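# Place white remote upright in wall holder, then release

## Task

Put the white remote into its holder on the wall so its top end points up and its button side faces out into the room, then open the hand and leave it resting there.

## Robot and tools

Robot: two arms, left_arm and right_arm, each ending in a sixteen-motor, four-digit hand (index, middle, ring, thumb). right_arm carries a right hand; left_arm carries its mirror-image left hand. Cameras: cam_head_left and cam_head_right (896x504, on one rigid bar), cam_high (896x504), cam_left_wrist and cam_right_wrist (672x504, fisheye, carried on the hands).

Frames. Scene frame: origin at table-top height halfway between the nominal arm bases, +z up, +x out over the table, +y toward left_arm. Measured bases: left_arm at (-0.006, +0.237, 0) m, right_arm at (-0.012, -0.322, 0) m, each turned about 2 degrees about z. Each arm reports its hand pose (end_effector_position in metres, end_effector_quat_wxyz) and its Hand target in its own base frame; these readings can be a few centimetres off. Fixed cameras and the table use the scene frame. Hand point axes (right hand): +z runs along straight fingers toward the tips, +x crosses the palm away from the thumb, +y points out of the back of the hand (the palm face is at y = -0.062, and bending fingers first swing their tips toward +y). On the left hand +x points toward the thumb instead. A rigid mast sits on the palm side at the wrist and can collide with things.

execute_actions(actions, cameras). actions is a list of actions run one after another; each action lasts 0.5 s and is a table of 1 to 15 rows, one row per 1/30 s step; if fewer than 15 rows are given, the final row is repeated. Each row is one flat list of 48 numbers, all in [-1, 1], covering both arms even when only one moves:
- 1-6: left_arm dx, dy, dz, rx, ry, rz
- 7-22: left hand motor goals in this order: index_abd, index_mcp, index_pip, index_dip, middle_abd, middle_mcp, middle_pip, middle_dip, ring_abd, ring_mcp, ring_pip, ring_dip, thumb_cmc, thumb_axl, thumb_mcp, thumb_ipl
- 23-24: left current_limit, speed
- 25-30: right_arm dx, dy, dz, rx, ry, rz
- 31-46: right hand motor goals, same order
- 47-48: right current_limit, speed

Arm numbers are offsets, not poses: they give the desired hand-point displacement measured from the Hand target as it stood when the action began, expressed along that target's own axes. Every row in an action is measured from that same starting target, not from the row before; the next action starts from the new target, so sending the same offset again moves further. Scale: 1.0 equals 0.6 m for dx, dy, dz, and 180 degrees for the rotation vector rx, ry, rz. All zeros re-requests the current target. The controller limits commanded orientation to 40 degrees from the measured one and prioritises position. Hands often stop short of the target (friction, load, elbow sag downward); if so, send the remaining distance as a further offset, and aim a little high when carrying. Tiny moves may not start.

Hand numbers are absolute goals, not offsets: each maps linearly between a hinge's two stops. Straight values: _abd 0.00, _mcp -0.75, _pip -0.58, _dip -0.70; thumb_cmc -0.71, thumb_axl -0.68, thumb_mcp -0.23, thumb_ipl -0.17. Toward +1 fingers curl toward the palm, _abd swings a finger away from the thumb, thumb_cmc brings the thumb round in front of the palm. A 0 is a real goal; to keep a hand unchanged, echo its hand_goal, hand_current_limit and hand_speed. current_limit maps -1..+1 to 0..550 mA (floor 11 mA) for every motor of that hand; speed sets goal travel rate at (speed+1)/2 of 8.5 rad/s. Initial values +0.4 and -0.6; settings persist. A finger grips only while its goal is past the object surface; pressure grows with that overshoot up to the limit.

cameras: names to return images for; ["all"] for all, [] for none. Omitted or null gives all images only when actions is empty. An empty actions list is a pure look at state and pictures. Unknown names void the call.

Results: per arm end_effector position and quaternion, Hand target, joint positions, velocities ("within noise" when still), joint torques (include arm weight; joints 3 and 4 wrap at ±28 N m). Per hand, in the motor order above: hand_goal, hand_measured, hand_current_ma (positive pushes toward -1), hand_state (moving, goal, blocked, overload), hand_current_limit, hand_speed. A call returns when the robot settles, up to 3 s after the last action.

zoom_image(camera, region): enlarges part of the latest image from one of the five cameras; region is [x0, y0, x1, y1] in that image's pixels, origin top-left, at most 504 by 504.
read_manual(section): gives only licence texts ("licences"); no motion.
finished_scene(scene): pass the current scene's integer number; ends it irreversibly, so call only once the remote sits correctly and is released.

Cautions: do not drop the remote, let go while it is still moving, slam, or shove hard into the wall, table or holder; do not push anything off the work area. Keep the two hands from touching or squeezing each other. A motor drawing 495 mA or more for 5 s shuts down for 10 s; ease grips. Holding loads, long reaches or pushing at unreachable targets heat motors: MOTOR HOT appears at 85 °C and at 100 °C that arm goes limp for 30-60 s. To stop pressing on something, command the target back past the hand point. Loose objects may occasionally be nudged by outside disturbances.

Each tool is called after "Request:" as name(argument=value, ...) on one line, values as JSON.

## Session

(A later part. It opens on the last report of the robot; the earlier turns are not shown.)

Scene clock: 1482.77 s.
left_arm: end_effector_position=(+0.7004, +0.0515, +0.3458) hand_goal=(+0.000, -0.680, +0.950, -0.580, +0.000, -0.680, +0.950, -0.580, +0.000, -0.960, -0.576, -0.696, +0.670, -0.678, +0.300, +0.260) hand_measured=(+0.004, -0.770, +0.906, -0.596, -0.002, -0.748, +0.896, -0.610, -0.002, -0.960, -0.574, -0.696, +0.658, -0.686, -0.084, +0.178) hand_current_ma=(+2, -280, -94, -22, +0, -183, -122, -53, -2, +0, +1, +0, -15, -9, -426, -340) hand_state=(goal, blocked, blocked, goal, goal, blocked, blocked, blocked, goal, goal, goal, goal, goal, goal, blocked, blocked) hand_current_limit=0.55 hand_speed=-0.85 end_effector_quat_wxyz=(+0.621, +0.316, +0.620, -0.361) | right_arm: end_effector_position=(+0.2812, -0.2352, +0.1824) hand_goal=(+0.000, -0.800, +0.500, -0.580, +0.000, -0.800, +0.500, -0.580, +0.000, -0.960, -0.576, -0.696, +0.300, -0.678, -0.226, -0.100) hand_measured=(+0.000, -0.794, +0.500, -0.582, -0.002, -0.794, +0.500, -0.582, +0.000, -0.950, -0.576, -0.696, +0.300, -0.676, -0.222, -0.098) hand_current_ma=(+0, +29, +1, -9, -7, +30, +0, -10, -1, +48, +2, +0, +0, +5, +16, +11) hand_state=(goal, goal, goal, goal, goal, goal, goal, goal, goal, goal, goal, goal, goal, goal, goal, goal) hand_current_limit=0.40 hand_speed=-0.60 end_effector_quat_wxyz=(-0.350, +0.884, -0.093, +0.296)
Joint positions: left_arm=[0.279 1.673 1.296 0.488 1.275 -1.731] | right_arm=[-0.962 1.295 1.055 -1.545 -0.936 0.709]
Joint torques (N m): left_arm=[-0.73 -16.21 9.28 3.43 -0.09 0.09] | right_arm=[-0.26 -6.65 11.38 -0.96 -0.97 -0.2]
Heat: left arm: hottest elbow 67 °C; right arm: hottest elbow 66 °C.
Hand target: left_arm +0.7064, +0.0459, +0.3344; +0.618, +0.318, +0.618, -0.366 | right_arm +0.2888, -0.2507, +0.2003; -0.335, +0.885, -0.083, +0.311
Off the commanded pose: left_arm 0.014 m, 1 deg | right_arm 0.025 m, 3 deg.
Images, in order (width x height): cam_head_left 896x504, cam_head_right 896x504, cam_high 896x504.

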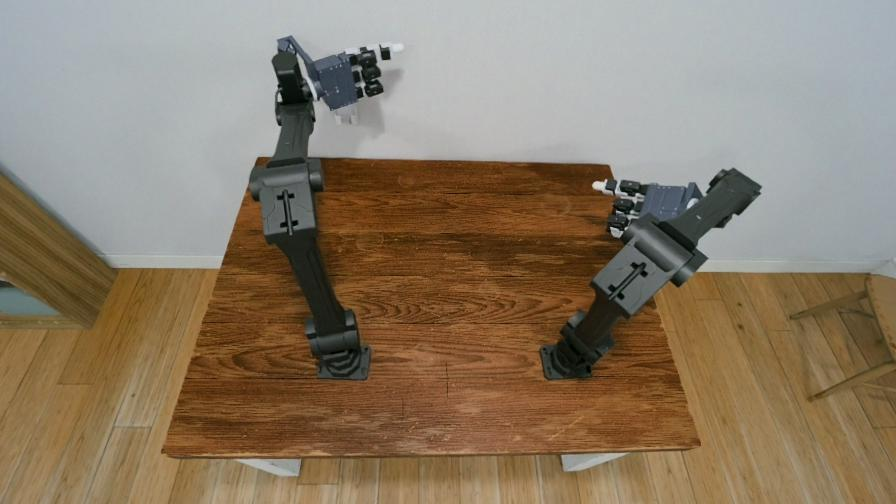

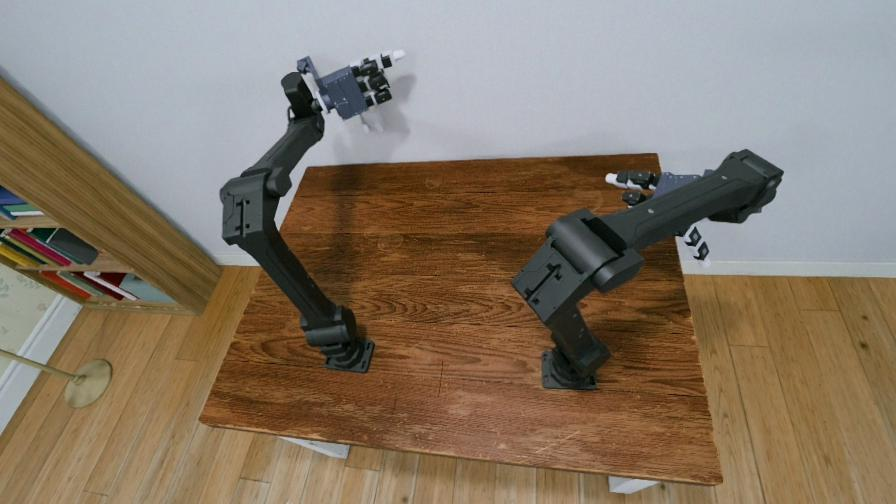

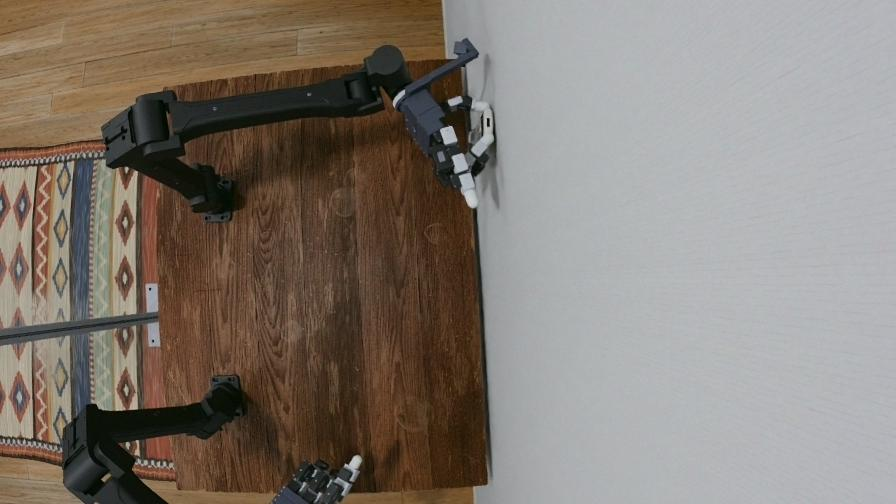

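Request:
execute_actions(actions=[[[0.004,0.007,-0.011,0,0,0,0,-0.68,0.95,-0.58,0,-0.68,0.95,-0.58,0,-0.959,-0.576,-0.696,0.671,-0.678,0.3,0.26,0.55,-0.85,0,0,0,0,0,0,0,-0.8,0.5,-0.58,0,-0.8,0.5,-0.58,0,-0.959,-0.576,-0.696,0.3,-0.678,-0.226,-0.1,0.4,-0.6],[0.008,0.014,-0.022,0,0,0,0,-0.68,0.95,-0.58,0,-0.68,0.95,-0.58,0,-0.959,-0.576,-0.696,0.671,-0.678,0.3,0.26,0.55,-0.85,0,0,0,0,0,0,0,-0.8,0.5,-0.58,0,-0.8,0.5,-0.58,0,-0.959,-0.576,-0.696,0.3,-0.678,-0.226,-0.1,0.4,-0.6],[0.011,0.0208,-0.0323,0,0,0,0,-0.68,0.95,-0.58,0,-0.68,0.95,-0.58,0,-0.959,-0.576,-0.696,0.671,-0.678,0.3,0.26,0.55,-0.85,0,0,0,0,0,0,0,-0.8,0.5,-0.58,0,-0.8,0.5,-0.58,0,-0.959,-0.576,-0.696,0.3,-0.678,-0.226,-0.1,0.4,-0.6]]], cameras=["cam_high","cam_head_right","cam_head_left"])

Request:
zoom_image(camera="cam_high", region=[465, 95, 505, 143])

Request:
zoom_image(camera="cam_head_left", region=[328, 92, 362, 128])

Request:
zoom_image(camera="cam_head_right", region=[352, 96, 386, 134])

Scene clock: 1503.83 s.
left_arm: end_effector_position=(+0.7008, +0.0605, +0.3310) hand_goal=(+0.000, -0.680, +0.950, -0.580, +0.000, -0.680, +0.950, -0.580, +0.000, -0.960, -0.576, -0.696, +0.670, -0.678, +0.300, +0.260) hand_measured=(+0.004, -0.770, +0.906, -0.596, -0.002, -0.748, +0.896, -0.610, -0.002, -0.960, -0.574, -0.696, +0.654, -0.684, -0.084, +0.178) hand_current_ma=(+2, -275, -94, -22, +0, -183, -122, -53, -2, +0, +1, +0, -22, -7, -426, -340) hand_state=(goal, blocked, blocked, goal, goal, blocked, blocked, blocked, goal, goal, goal, goal, goal, goal, blocked, blocked) hand_current_limit=0.55 hand_speed=-0.85 end_effector_quat_wxyz=(+0.613, +0.316, +0.621, -0.373) | right_arm: end_effector_position=(+0.2812, -0.2352, +0.1824) hand_goal=(+0.000, -0.800, +0.500, -0.580, +0.000, -0.800, +0.500, -0.580, +0.000, -0.960, -0.576, -0.696, +0.300, -0.678, -0.226, -0.100) hand_measured=(+0.000, -0.794, +0.500, -0.582, -0.002, -0.794, +0.500, -0.582, +0.000, -0.950, -0.576, -0.696, +0.300, -0.676, -0.222, -0.098) hand_current_ma=(+0, +29, +1, -9, -7, +30, +0, -10, -1, +48, +2, +0, +0, +5, +16, +11) hand_state=(goal, goal, goal, goal, goal, goal, goal, goal, goal, goal, goal, goal, goal, goal, goal, goal) hand_current_limit=0.40 hand_speed=-0.60 end_effector_quat_wxyz=(-0.350, +0.884, -0.093, +0.296)
Joint positions: left_arm=[0.298 1.702 1.296 0.524 1.314 -1.76] | right_arm=[-0.962 1.295 1.055 -1.545 -0.936 0.709]
Joint torques (N m): left_arm=[0.44 -17.14 9.81 3.73 -0.16 0.22] | right_arm=[-0.21 -6.65 11.38 -0.96 -0.97 -0.2]
Heat: left arm: hottest elbow 63 °C; right arm: hottest elbow 66 °C.
Hand target: left_arm +0.7064, +0.0685, +0.3263; +0.618, +0.318, +0.618, -0.366 | right_arm +0.2888, -0.2507, +0.2003; -0.335, +0.885, -0.083, +0.311
Off the commanded pose: left_arm 0.011 m, 1 deg | right_arm 0.025 m, 3 deg.
Images, in order (width x height): cam_head_left 896x504, cam_head_right 896x504, cam_high 896x504.

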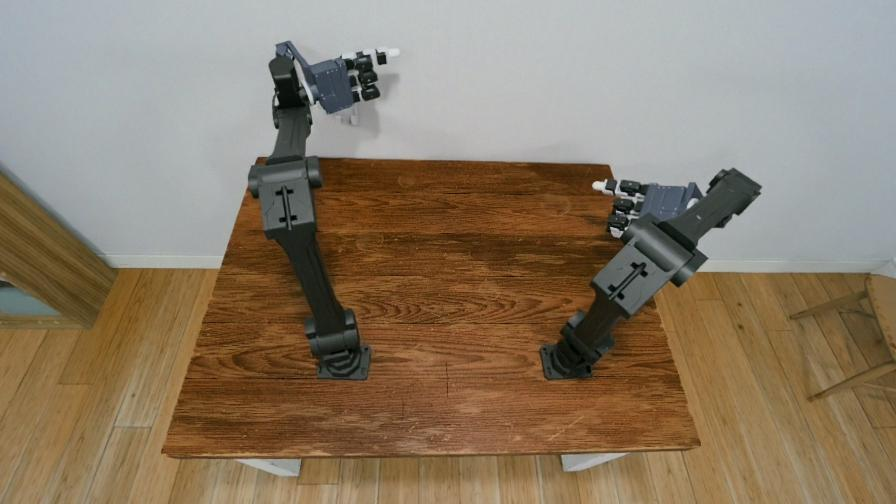

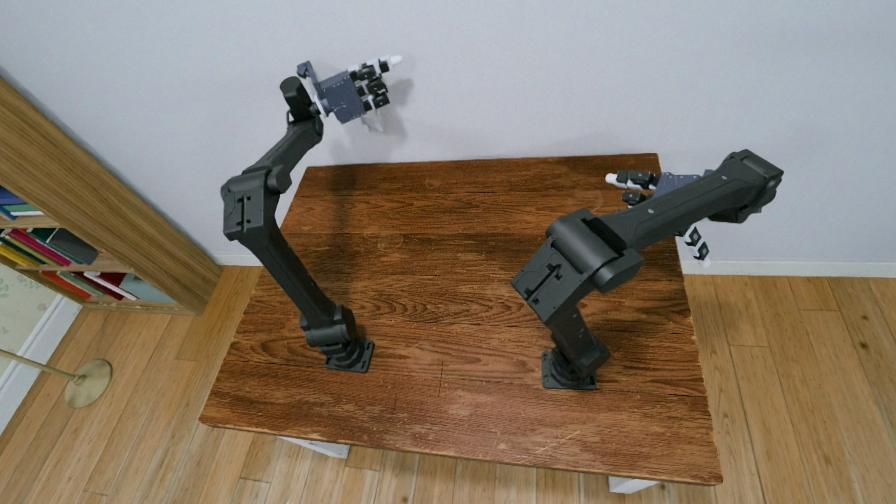

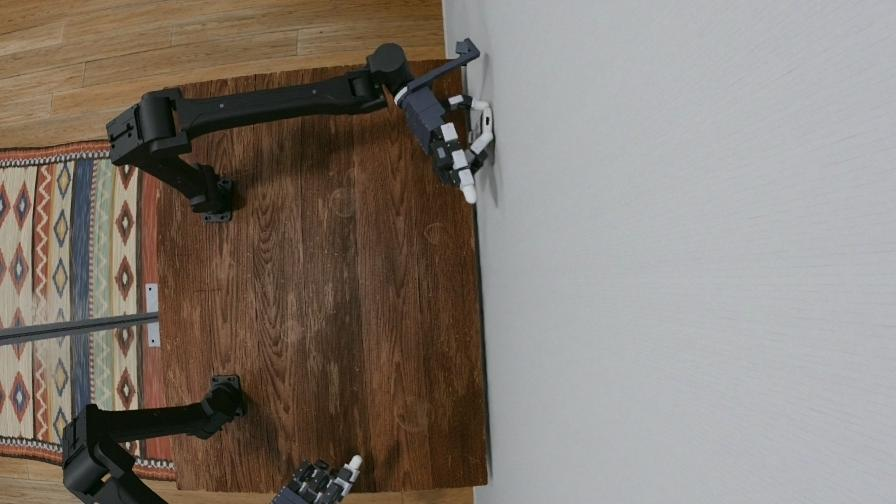

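Scaled by 10.500 from the camera's 896x504 image, which has a finer 1280x720 frame.

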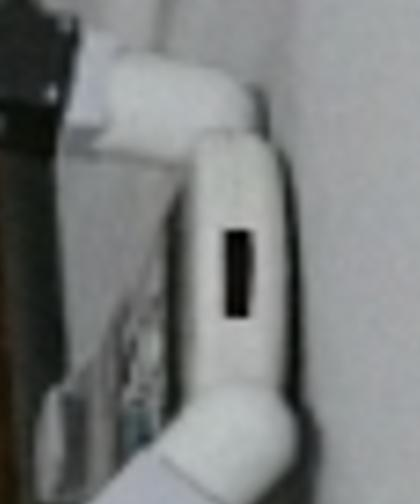

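Scaled by 14.000 from the camera's 896x504 image, which has a finer 1280x720 frame.

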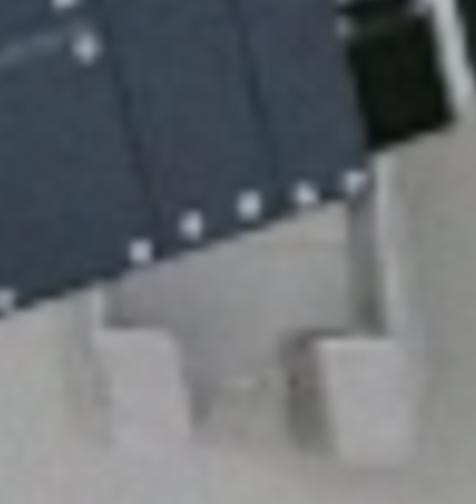

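Scaled by 13.263 from the camera's 896x504 image, which has a finer 1280x720 frame.

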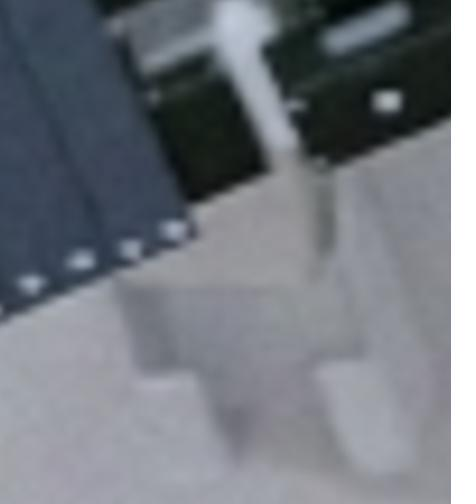

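Request:
execute_actions(actions=[[[0.014,-0.001,0.0024,0,0,0,0,-0.68,0.95,-0.58,0,-0.68,0.95,-0.58,0,-0.959,-0.576,-0.696,0.671,-0.678,0.3,0.26,0.55,-0.85,0,0,0,0,0,0,0,-0.8,0.5,-0.58,0,-0.8,0.5,-0.58,0,-0.959,-0.576,-0.696,0.3,-0.678,-0.226,-0.1,0.4,-0.6],[0.028,-0.002,0.0048,0,0,0,0,-0.68,0.95,-0.58,0,-0.68,0.95,-0.58,0,-0.959,-0.576,-0.696,0.671,-0.678,0.3,0.26,0.55,-0.85,0,0,0,0,0,0,0,-0.8,0.5,-0.58,0,-0.8,0.5,-0.58,0,-0.959,-0.576,-0.696,0.3,-0.678,-0.226,-0.1,0.4,-0.6],[0.0413,-0.0028,0.0071,0,0,0,0,-0.68,0.95,-0.58,0,-0.68,0.95,-0.58,0,-0.959,-0.576,-0.696,0.671,-0.678,0.3,0.26,0.55,-0.85,0,0,0,0,0,0,0,-0.8,0.5,-0.58,0,-0.8,0.5,-0.58,0,-0.959,-0.576,-0.696,0.3,-0.678,-0.226,-0.1,0.4,-0.6]]], cameras=["cam_high","cam_head_right","cam_head_left"])

Request:
zoom_image(camera="cam_high", region=[465, 95, 505, 143])

Request:
zoom_image(camera="cam_head_left", region=[328, 92, 362, 128])

Request:
zoom_image(camera="cam_head_right", region=[352, 96, 386, 134])

Scene clock: 1536.93 s.
left_arm: end_effector_position=(+0.7008, +0.0614, +0.3084) hand_goal=(+0.000, -0.680, +0.950, -0.580, +0.000, -0.680, +0.950, -0.580, +0.000, -0.960, -0.576, -0.696, +0.670, -0.678, +0.300, +0.260) hand_measured=(+0.004, -0.770, +0.906, -0.596, -0.002, -0.748, +0.896, -0.610, -0.002, -0.960, -0.574, -0.696, +0.654, -0.684, -0.084, +0.178) hand_current_ma=(+2, -275, -94, -23, +0, -183, -122, -53, -2, +0, +1, +0, -22, -8, -426, -340) hand_state=(goal, blocked, blocked, goal, goal, blocked, blocked, blocked, goal, goal, goal, goal, goal, goal, blocked, blocked) hand_current_limit=0.55 hand_speed=-0.85 end_effector_quat_wxyz=(+0.614, +0.313, +0.622, -0.371) | right_arm: end_effector_position=(+0.2812, -0.2352, +0.1824) hand_goal=(+0.000, -0.800, +0.500, -0.580, +0.000, -0.800, +0.500, -0.580, +0.000, -0.960, -0.576, -0.696, +0.300, -0.678, -0.226, -0.100) hand_measured=(+0.000, -0.794, +0.500, -0.582, -0.002, -0.794, +0.500, -0.582, +0.000, -0.950, -0.576, -0.696, +0.300, -0.676, -0.222, -0.098) hand_current_ma=(+0, +29, +1, -9, -7, +30, +0, -10, -1, +48, +2, +0, +0, +5, +16, +11) hand_state=(goal, goal, goal, goal, goal, goal, goal, goal, goal, goal, goal, goal, goal, goal, goal, goal) hand_current_limit=0.40 hand_speed=-0.60 end_effector_quat_wxyz=(-0.350, +0.884, -0.093, +0.296)
Joint positions: left_arm=[0.298 1.725 1.262 0.58 1.307 -1.759] | right_arm=[-0.962 1.295 1.055 -1.545 -0.936 0.709]
Joint torques (N m): left_arm=[-0.15 -16.85 9.31 3.77 -0.26 0.25] | right_arm=[-0.26 -6.77 11.38 -0.99 -0.97 -0.2]
Heat: left arm: hottest elbow 61 °C; right arm: hottest elbow 66 °C.
Hand target: left_arm +0.7064, +0.0625, +0.3018; +0.618, +0.317, +0.618, -0.366 | right_arm +0.2888, -0.2507, +0.2003; -0.335, +0.885, -0.083, +0.311
Off the commanded pose: left_arm 0.009 m, 1 deg | right_arm 0.025 m, 3 deg.
Images, in order (width x height): cam_head_left 896x504, cam_head_right 896x504, cam_high 896x504.

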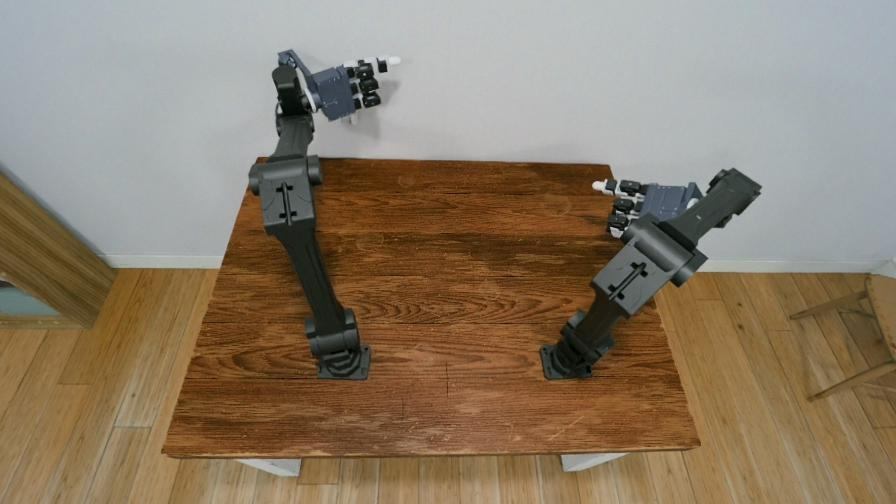

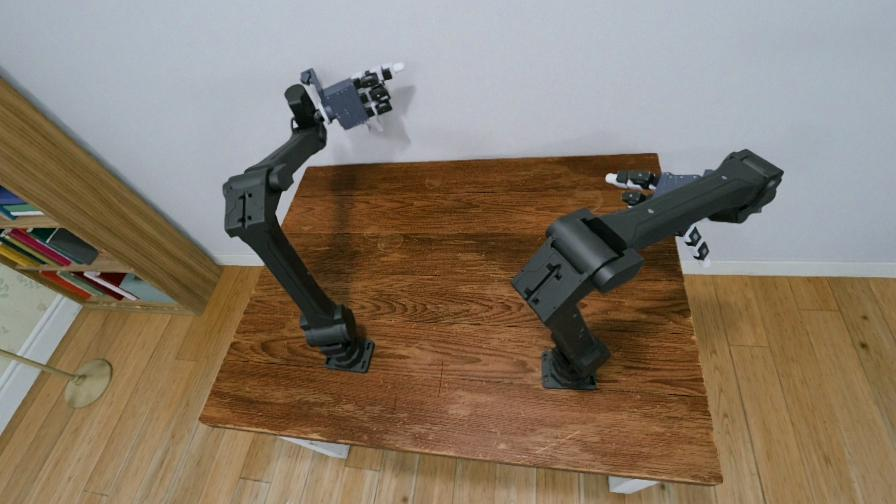

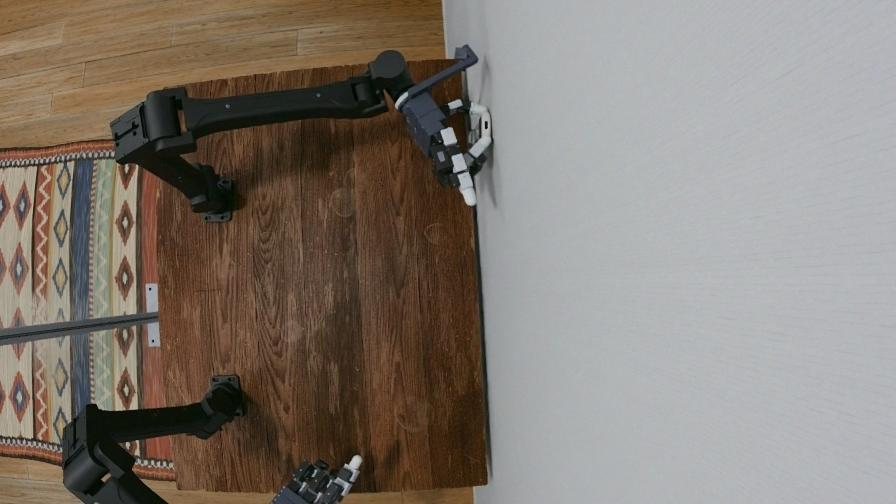

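Scaled by 10.500 from the camera's 896x504 image, which has a finer 1280x720 frame.

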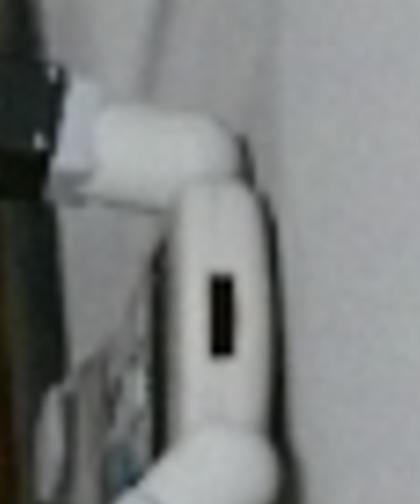

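Scaled by 14.000 from the camera's 896x504 image, which has a finer 1280x720 frame.

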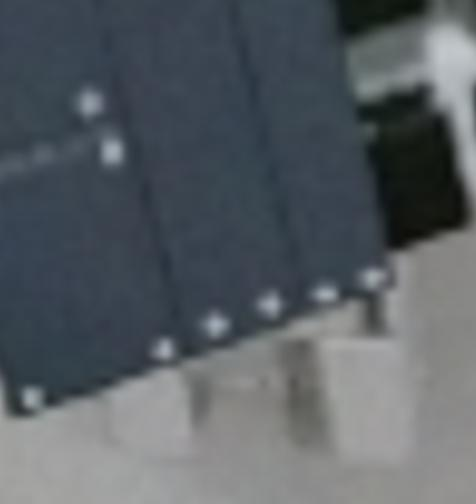

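Scaled by 13.263 from the camera's 896x504 image, which has a finer 1280x720 frame.

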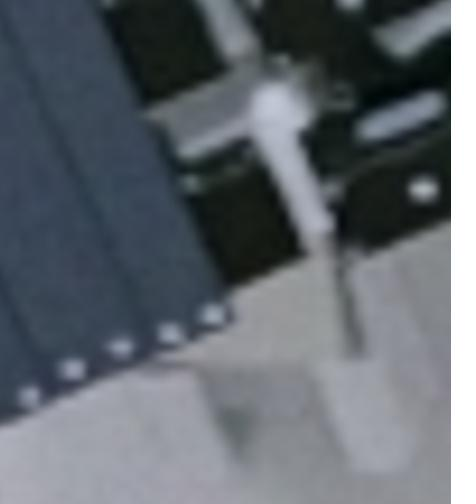

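Request:
execute_actions(actions=[[[0.014,0.0009,-0.0005,0,0,0,0,-0.68,0.95,-0.58,0,-0.68,0.95,-0.58,0,-0.959,-0.576,-0.696,0.671,-0.678,0.3,0.26,0.55,-0.85,0,0,0,0,0,0,0,-0.8,0.5,-0.58,0,-0.8,0.5,-0.58,0,-0.959,-0.576,-0.696,0.3,-0.678,-0.226,-0.1,0.4,-0.6],[0.028,0.0017,-0.001,0,0,0,0,-0.68,0.95,-0.58,0,-0.68,0.95,-0.58,0,-0.959,-0.576,-0.696,0.671,-0.678,0.3,0.26,0.55,-0.85,0,0,0,0,0,0,0,-0.8,0.5,-0.58,0,-0.8,0.5,-0.58,0,-0.959,-0.576,-0.696,0.3,-0.678,-0.226,-0.1,0.4,-0.6]]], cameras=["cam_high","cam_head_right","cam_head_left"])

Request:
zoom_image(camera="cam_high", region=[465, 95, 505, 143])

Request:
zoom_image(camera="cam_head_left", region=[328, 92, 362, 128])

Request:
zoom_image(camera="cam_head_right", region=[352, 96, 386, 134])

Scene clock: 1543.60 s.
left_arm: end_effector_position=(+0.6997, +0.0611, +0.3043) hand_goal=(+0.000, -0.680, +0.950, -0.580, +0.000, -0.680, +0.950, -0.580, +0.000, -0.960, -0.576, -0.696, +0.670, -0.678, +0.300, +0.260) hand_measured=(+0.004, -0.770, +0.906, -0.596, -0.002, -0.748, +0.896, -0.610, -0.002, -0.960, -0.574, -0.696, +0.656, -0.684, -0.084, +0.178) hand_current_ma=(+2, -275, -94, -23, +0, -183, -122, -53, -2, +0, +1, +0, -19, -8, -426, -340) hand_state=(goal, blocked, blocked, goal, goal, blocked, blocked, blocked, goal, goal, goal, goal, goal, goal, blocked, blocked) hand_current_limit=0.55 hand_speed=-0.85 end_effector_quat_wxyz=(+0.621, +0.321, +0.615, -0.364) | right_arm: end_effector_position=(+0.2812, -0.2352, +0.1824) hand_goal=(+0.000, -0.800, +0.500, -0.580, +0.000, -0.800, +0.500, -0.580, +0.000, -0.960, -0.576, -0.696, +0.300, -0.678, -0.226, -0.100) hand_measured=(+0.000, -0.794, +0.500, -0.582, -0.002, -0.794, +0.500, -0.582, +0.000, -0.950, -0.576, -0.696, +0.300, -0.676, -0.222, -0.098) hand_current_ma=(+0, +29, +1, -9, -7, +30, +0, -10, -1, +48, +2, +0, +0, +5, +16, +11) hand_state=(goal, goal, goal, goal, goal, goal, goal, goal, goal, goal, goal, goal, goal, goal, goal, goal) hand_current_limit=0.40 hand_speed=-0.60 end_effector_quat_wxyz=(-0.350, +0.884, -0.093, +0.296)
Joint positions: left_arm=[0.298 1.732 1.245 0.63 1.307 -1.758] | right_arm=[-0.962 1.295 1.055 -1.545 -0.936 0.709]
Joint torques (N m): left_arm=[-0.09 -15.56 8.87 3.38 -0.3 0.23] | right_arm=[-0.26 -6.65 11.38 -0.96 -0.97 -0.2]
Heat: left arm: hottest elbow 61 °C; right arm: hottest elbow 66 °C.
Hand target: left_arm +0.7063, +0.0625, +0.2850; +0.618, +0.318, +0.618, -0.366 | right_arm +0.2888, -0.2507, +0.2003; -0.335, +0.885, -0.083, +0.311
Off the commanded pose: left_arm 0.021 m, 1 deg | right_arm 0.025 m, 3 deg.
Images, in order (width x height): cam_head_left 896x504, cam_head_right 896x504, cam_high 896x504.

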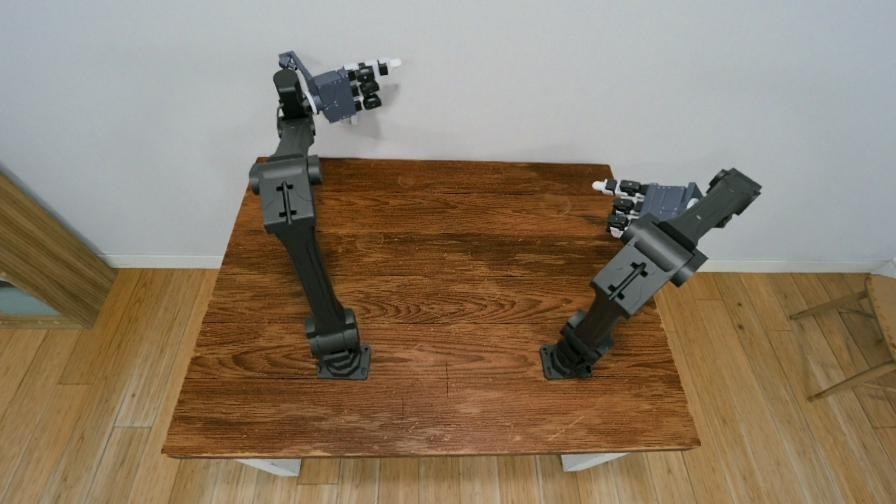

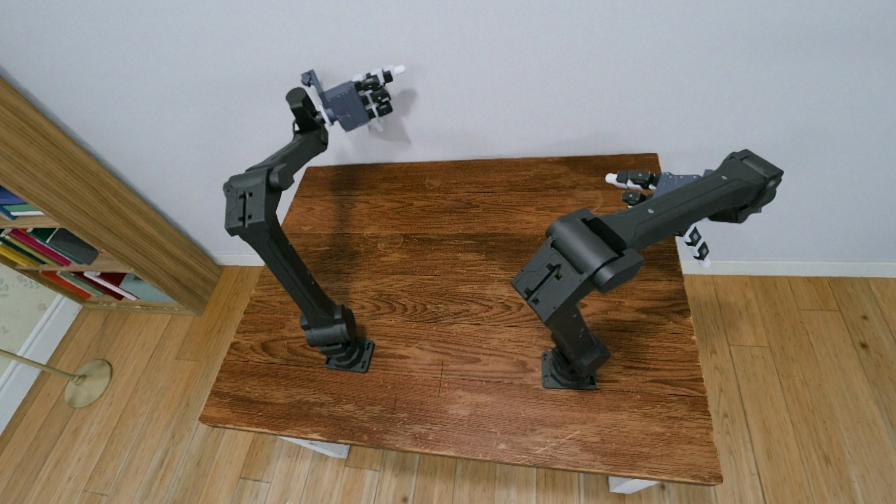

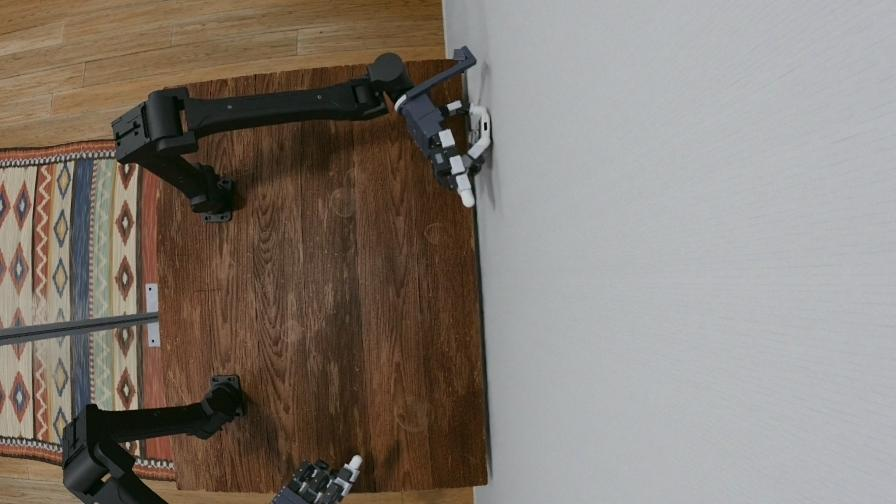

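Scaled by 10.500 from the camera's 896x504 image, which has a finer 1280x720 frame.

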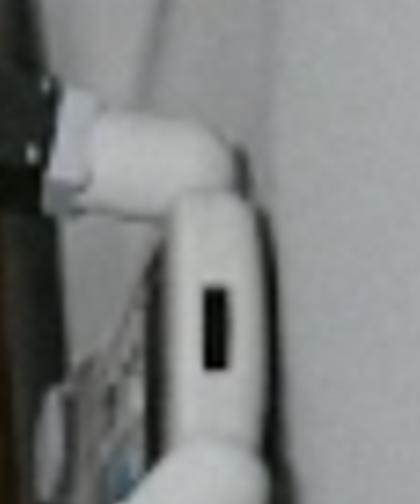

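Scaled by 14.000 from the camera's 896x504 image, which has a finer 1280x720 frame.

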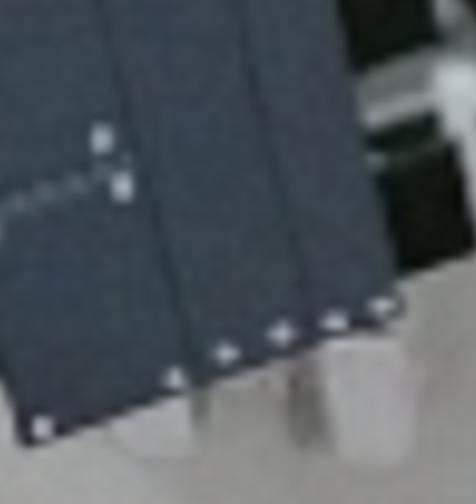

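Scaled by 13.263 from the camera's 896x504 image, which has a finer 1280x720 frame.

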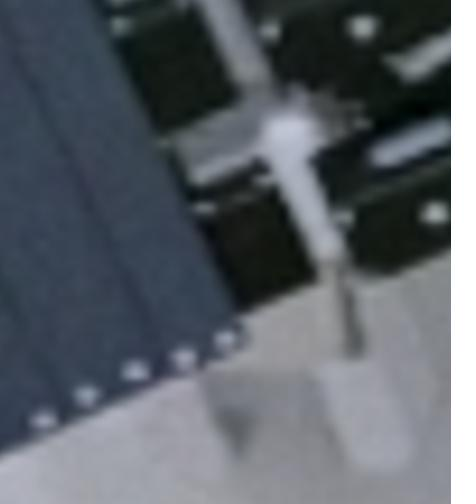

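Request:
execute_actions(actions=[[[-0.01,0.0015,0.0017,0,0.0017,-0.0022,0,-0.68,0.95,-0.58,0,-0.68,0.95,-0.58,0,-0.959,-0.576,-0.696,0.671,-0.678,0.3,0.26,0.55,-0.85,0,0,0,0,0,0,0,-0.8,0.5,-0.58,0,-0.8,0.5,-0.58,0,-0.959,-0.576,-0.696,0.3,-0.678,-0.226,-0.1,0.4,-0.6],[-0.0202,0.003,0.0033,0,0.0034,-0.0044,0,-0.68,0.95,-0.58,0,-0.68,0.95,-0.58,0,-0.959,-0.576,-0.696,0.671,-0.678,0.3,0.26,0.55,-0.85,0,0,0,0,0,0,0,-0.8,0.5,-0.58,0,-0.8,0.5,-0.58,0,-0.959,-0.576,-0.696,0.3,-0.678,-0.226,-0.1,0.4,-0.6]],[[0.014,0.0009,-0.0005,0,0,0,0,-0.68,0.95,-0.58,0,-0.68,0.95,-0.58,0,-0.959,-0.576,-0.696,0.671,-0.678,0.3,0.26,0.55,-0.85,0,0,0,0,0,0,0,-0.8,0.5,-0.58,0,-0.8,0.5,-0.58,0,-0.959,-0.576,-0.696,0.3,-0.678,-0.226,-0.1,0.4,-0.6],[0.028,0.0017,-0.001,0,0,0,0,-0.68,0.95,-0.58,0,-0.68,0.95,-0.58,0,-0.959,-0.576,-0.696,0.671,-0.678,0.3,0.26,0.55,-0.85,0,0,0,0,0,0,0,-0.8,0.5,-0.58,0,-0.8,0.5,-0.58,0,-0.959,-0.576,-0.696,0.3,-0.678,-0.226,-0.1,0.4,-0.6],[0.0417,0.0025,-0.0014,0,0,0,0,-0.68,0.95,-0.58,0,-0.68,0.95,-0.58,0,-0.959,-0.576,-0.696,0.671,-0.678,0.3,0.26,0.55,-0.85,0,0,0,0,0,0,0,-0.8,0.5,-0.58,0,-0.8,0.5,-0.58,0,-0.959,-0.576,-0.696,0.3,-0.678,-0.226,-0.1,0.4,-0.6]]], cameras=["cam_high","cam_head_right","cam_head_left"])

Request:
zoom_image(camera="cam_high", region=[465, 95, 505, 143])

Request:
zoom_image(camera="cam_head_right", region=[352, 96, 386, 134])

Scene clock: 1563.50 s.
left_arm: end_effector_position=(+0.7004, +0.0611, +0.2991) hand_goal=(+0.000, -0.680, +0.950, -0.580, +0.000, -0.680, +0.950, -0.580, +0.000, -0.960, -0.576, -0.696, +0.670, -0.678, +0.300, +0.260) hand_measured=(+0.004, -0.770, +0.902, -0.600, -0.002, -0.748, +0.896, -0.610, -0.002, -0.960, -0.574, -0.696, +0.656, -0.684, -0.084, +0.182) hand_current_ma=(+2, -275, -106, -30, +0, -183, -122, -53, -2, +0, +1, +0, -20, -8, -426, -310) hand_state=(goal, blocked, blocked, blocked, goal, blocked, blocked, blocked, goal, goal, goal, goal, goal, goal, blocked, blocked) hand_current_limit=0.55 hand_speed=-0.85 end_effector_quat_wxyz=(+0.619, +0.323, +0.617, -0.363) | right_arm: end_effector_position=(+0.2812, -0.2352, +0.1824) hand_goal=(+0.000, -0.800, +0.500, -0.580, +0.000, -0.800, +0.500, -0.580, +0.000, -0.960, -0.576, -0.696, +0.300, -0.678, -0.226, -0.100) hand_measured=(+0.000, -0.794, +0.500, -0.582, -0.002, -0.794, +0.500, -0.582, +0.000, -0.950, -0.576, -0.696, +0.300, -0.676, -0.222, -0.098) hand_current_ma=(+0, +29, +1, -9, -7, +30, +0, -10, -1, +48, +2, +0, +0, +5, +16, +11) hand_state=(goal, goal, goal, goal, goal, goal, goal, goal, goal, goal, goal, goal, goal, goal, goal, goal) hand_current_limit=0.40 hand_speed=-0.60 end_effector_quat_wxyz=(-0.350, +0.884, -0.093, +0.296)
Joint positions: left_arm=[0.298 1.737 1.245 0.608 1.311 -1.731] | right_arm=[-0.962 1.295 1.055 -1.545 -0.936 0.709]
Joint torques (N m): left_arm=[-0.09 -14.86 8.64 3.23 -0.41 0.21] | right_arm=[-0.26 -6.59 11.38 -0.98 -0.97 -0.2]
Heat: left arm: hottest elbow 59 °C; right arm: hottest elbow 66 °C.
Hand target: left_arm +0.7089, +0.0626, +0.2719; +0.612, +0.315, +0.624, -0.369 | right_arm +0.2888, -0.2507, +0.2003; -0.335, +0.885, -0.083, +0.311
Off the commanded pose: left_arm 0.028 m, 2 deg | right_arm 0.025 m, 3 deg.
Images, in order (width x height): cam_head_left 896x504, cam_head_right 896x504, cam_high 896x504.

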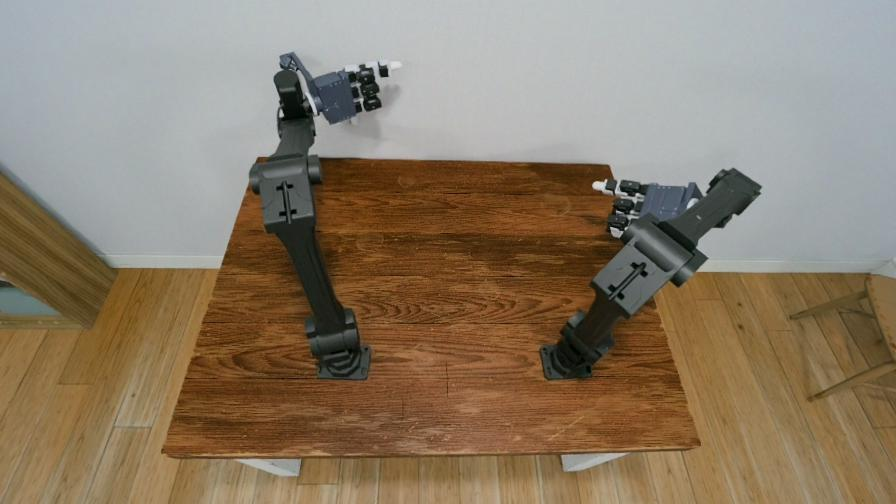

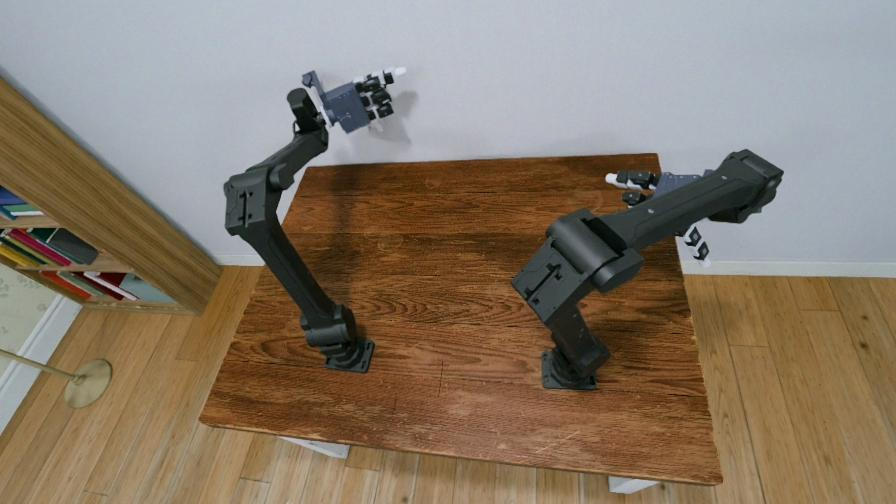

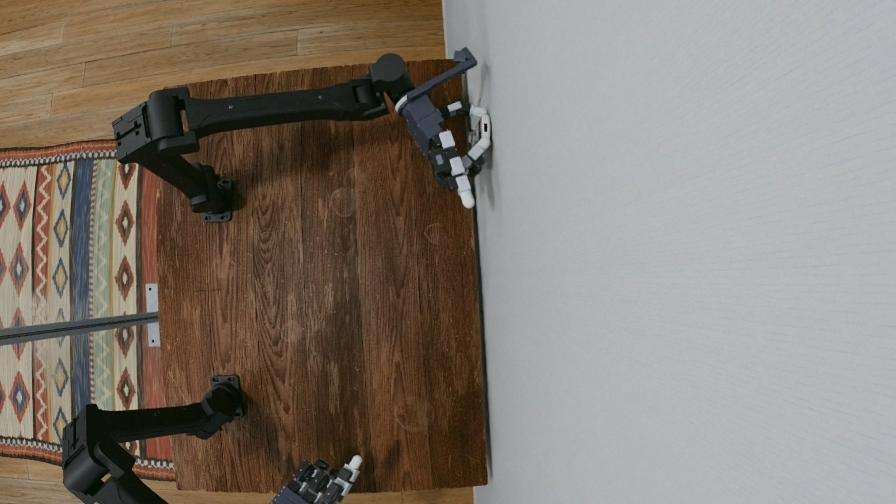

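Scaled by 10.500 from the camera's 896x504 image, which has a finer 1280x720 frame.

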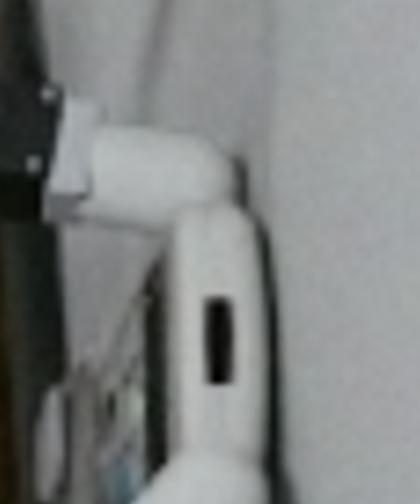

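Scaled by 13.263 from the camera's 896x504 image, which has a finer 1280x720 frame.

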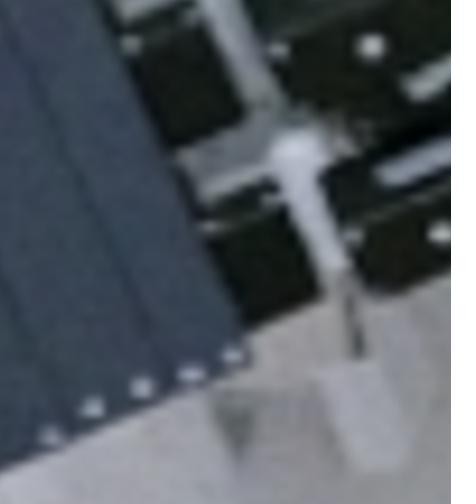

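Request:
execute_actions(actions=[[[-0.012,0.0015,0.0017,-0.0028,0.0017,-0.0022,0,-0.68,0.95,-0.58,0,-0.68,0.95,-0.58,0,-0.959,-0.576,-0.696,0.671,-0.678,0.3,0.26,0.55,-0.85,0,0,0,0,0,0,0,-0.8,0.5,-0.58,0,-0.8,0.5,-0.58,0,-0.959,-0.576,-0.696,0.3,-0.678,-0.226,-0.1,0.4,-0.6],[-0.025,0.003,0.0033,-0.0056,0.0034,-0.0044,0,-0.68,0.95,-0.58,0,-0.68,0.95,-0.58,0,-0.959,-0.576,-0.696,0.671,-0.678,0.3,0.26,0.55,-0.85,0,0,0,0,0,0,0,-0.8,0.5,-0.58,0,-0.8,0.5,-0.58,0,-0.959,-0.576,-0.696,0.3,-0.678,-0.226,-0.1,0.4,-0.6]],[[0.017,0.0009,-0.0005,0,0,0,0,-0.68,0.95,-0.58,0,-0.68,0.95,-0.58,0,-0.959,-0.576,-0.696,0.671,-0.678,0.3,0.26,0.55,-0.85,0,0,0,0,0,0,0,-0.8,0.5,-0.58,0,-0.8,0.5,-0.58,0,-0.959,-0.576,-0.696,0.3,-0.678,-0.226,-0.1,0.4,-0.6],[0.034,0.0017,-0.001,0,0,0,0,-0.68,0.95,-0.58,0,-0.68,0.95,-0.58,0,-0.959,-0.576,-0.696,0.671,-0.678,0.3,0.26,0.55,-0.85,0,0,0,0,0,0,0,-0.8,0.5,-0.58,0,-0.8,0.5,-0.58,0,-0.959,-0.576,-0.696,0.3,-0.678,-0.226,-0.1,0.4,-0.6],[0.05,0.0025,-0.0014,0,0,0,0,-0.68,0.95,-0.58,0,-0.68,0.95,-0.58,0,-0.959,-0.576,-0.696,0.671,-0.678,0.3,0.26,0.55,-0.85,0,0,0,0,0,0,0,-0.8,0.5,-0.58,0,-0.8,0.5,-0.58,0,-0.959,-0.576,-0.696,0.3,-0.678,-0.226,-0.1,0.4,-0.6]]], cameras=["cam_high","cam_head_right","cam_left_wrist"])

Request:
zoom_image(camera="cam_high", region=[465, 95, 505, 143])

Request:
zoom_image(camera="cam_head_right", region=[352, 96, 386, 134])

Scene clock: 1583.90 s.
left_arm: end_effector_position=(+0.7014, +0.0607, +0.2976) hand_goal=(+0.000, -0.680, +0.950, -0.580, +0.000, -0.680, +0.950, -0.580, +0.000, -0.960, -0.576, -0.696, +0.670, -0.678, +0.300, +0.260) hand_measured=(+0.004, -0.770, +0.900, -0.600, -0.002, -0.748, +0.896, -0.610, -0.002, -0.960, -0.574, -0.696, +0.654, -0.684, -0.084, +0.184) hand_current_ma=(+2, -275, -107, -30, -1, -183, -123, -54, -2, +0, +1, +0, -22, -8, -426, -303) hand_state=(goal, blocked, blocked, blocked, goal, blocked, blocked, blocked, goal, goal, goal, goal, goal, goal, blocked, blocked) hand_current_limit=0.55 hand_speed=-0.85 end_effector_quat_wxyz=(+0.622, +0.324, +0.618, -0.354) | right_arm: end_effector_position=(+0.2812, -0.2352, +0.1824) hand_goal=(+0.000, -0.800, +0.500, -0.580, +0.000, -0.800, +0.500, -0.580, +0.000, -0.960, -0.576, -0.696, +0.300, -0.678, -0.226, -0.100) hand_measured=(+0.000, -0.794, +0.500, -0.582, -0.002, -0.794, +0.500, -0.582, +0.000, -0.950, -0.576, -0.696, +0.300, -0.676, -0.222, -0.098) hand_current_ma=(+0, +29, +1, -9, -7, +30, +0, -10, -1, +48, +2, +0, +0, +5, +16, +11) hand_state=(goal, goal, goal, goal, goal, goal, goal, goal, goal, goal, goal, goal, goal, goal, goal, goal) hand_current_limit=0.40 hand_speed=-0.60 end_effector_quat_wxyz=(-0.350, +0.884, -0.093, +0.296)
Joint positions: left_arm=[0.294 1.733 1.239 0.587 1.293 -1.694] | right_arm=[-0.962 1.295 1.055 -1.545 -0.936 0.709]
Joint torques (N m): left_arm=[-0.15 -14.15 8.28 2.86 -0.52 0.18] | right_arm=[-0.26 -6.65 11.4 -0.96 -0.97 -0.2]
Heat: left arm: hottest elbow 59 °C; right arm: hottest elbow 66 °C.
Hand target: left_arm +0.7110, +0.0625, +0.2567; +0.609, +0.307, +0.633, -0.366 | right_arm +0.2888, -0.2507, +0.2003; -0.335, +0.885, -0.083, +0.311
Off the commanded pose: left_arm 0.042 m, 3 deg | right_arm 0.025 m, 3 deg.
camera_calibration:
cam_left_wrist: T_world_to_cam=[[-0.480241, -0.291933, 0.82713, 0.0754717], [-0.869187, 0.285061, -0.404048, 0.665394], [-0.117827, -0.91297, -0.390643, 0.383895], [0, 0, 0, 1]] pos_world=[0.65983, 0.182839, 0.356392]
Images, in order (width x height): cam_head_right 896x504, cam_high 896x504, cam_left_wrist 672x504.

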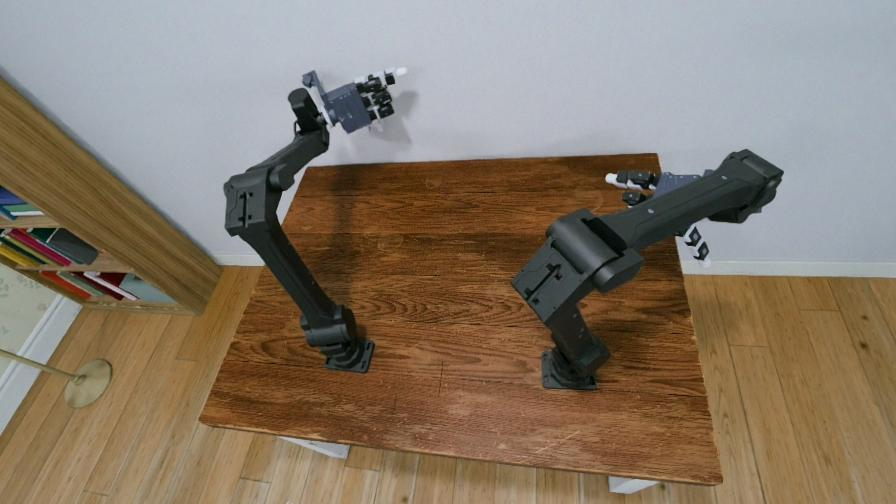

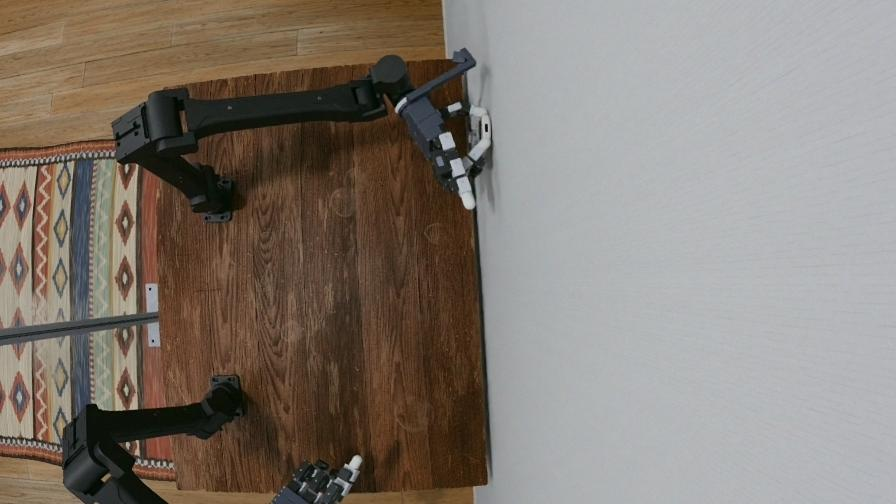

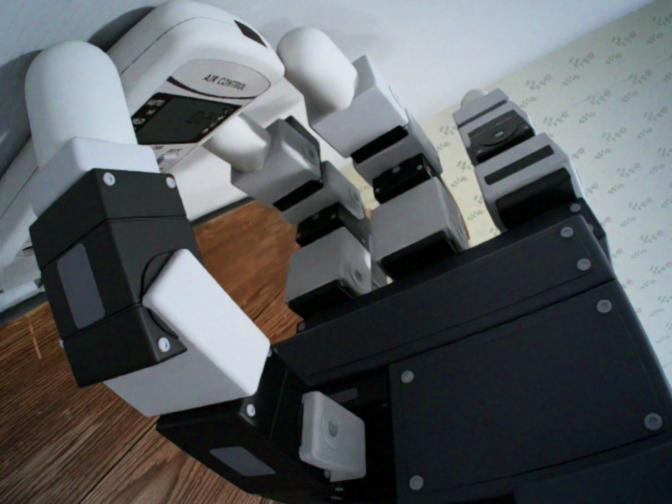

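Scaled by 10.500 from the camera's 896x504 image, which has a finer 1280x720 frame.

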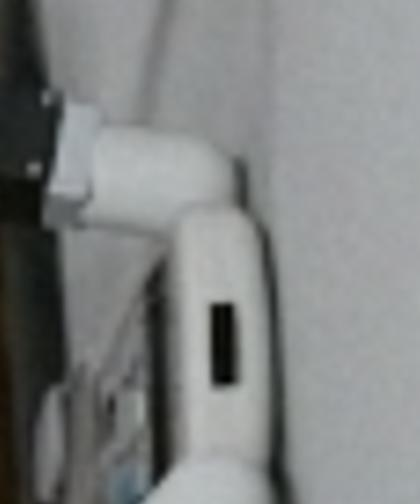

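Scaled by 13.263 from the camera's 896x504 image, which has a finer 1280x720 frame.

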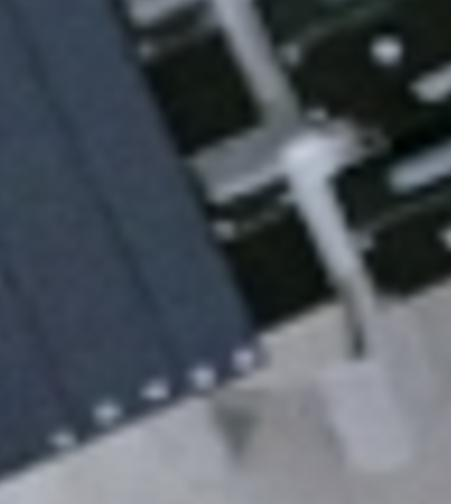

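Request:
zoom_image(camera="cam_head_right", region=[362, 116, 388, 136])

Request:
zoom_image(camera="cam_left_wrist", region=[0, 150, 150, 340])

Scaled by 19.385 from the camera's 896x504 image, which has a finer 1280x720 frame.

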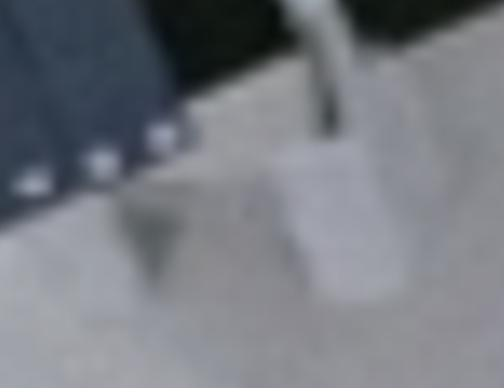

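Scaled by 2.653 from the camera's 672x504 image, which has a finer 960x720 frame.

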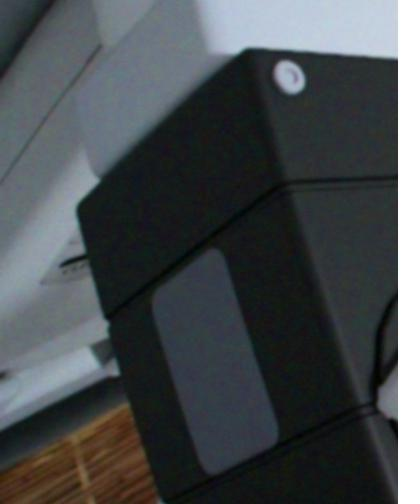

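Request:
zoom_image(camera="cam_left_wrist", region=[90, 80, 300, 240])

Scaled by 2.400 from the camera's 672x504 image, which has a finer 960x720 frame.

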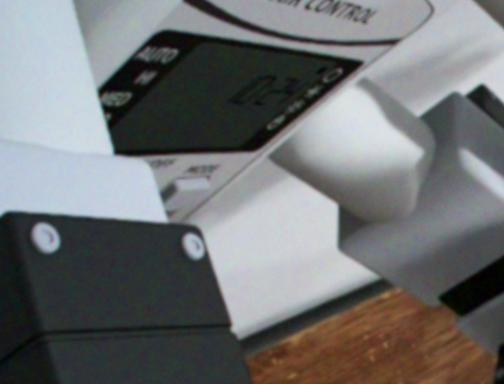

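Request:
zoom_image(camera="cam_left_wrist", region=[150, 130, 250, 230])

Request:
zoom_image(camera="cam_left_wrist", region=[0, 230, 80, 310])

Scaled by 5.040 from the camera's 672x504 image, which has a finer 960x720 frame.

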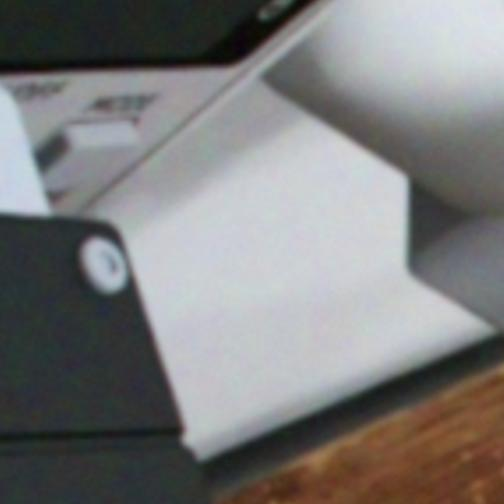

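Scaled by 6.300 from the camera's 672x504 image, which has a finer 960x720 frame.

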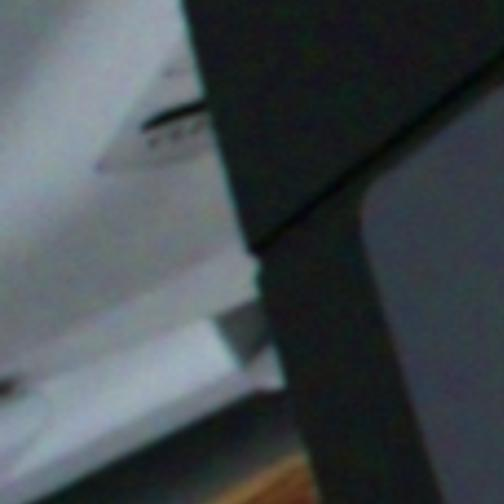

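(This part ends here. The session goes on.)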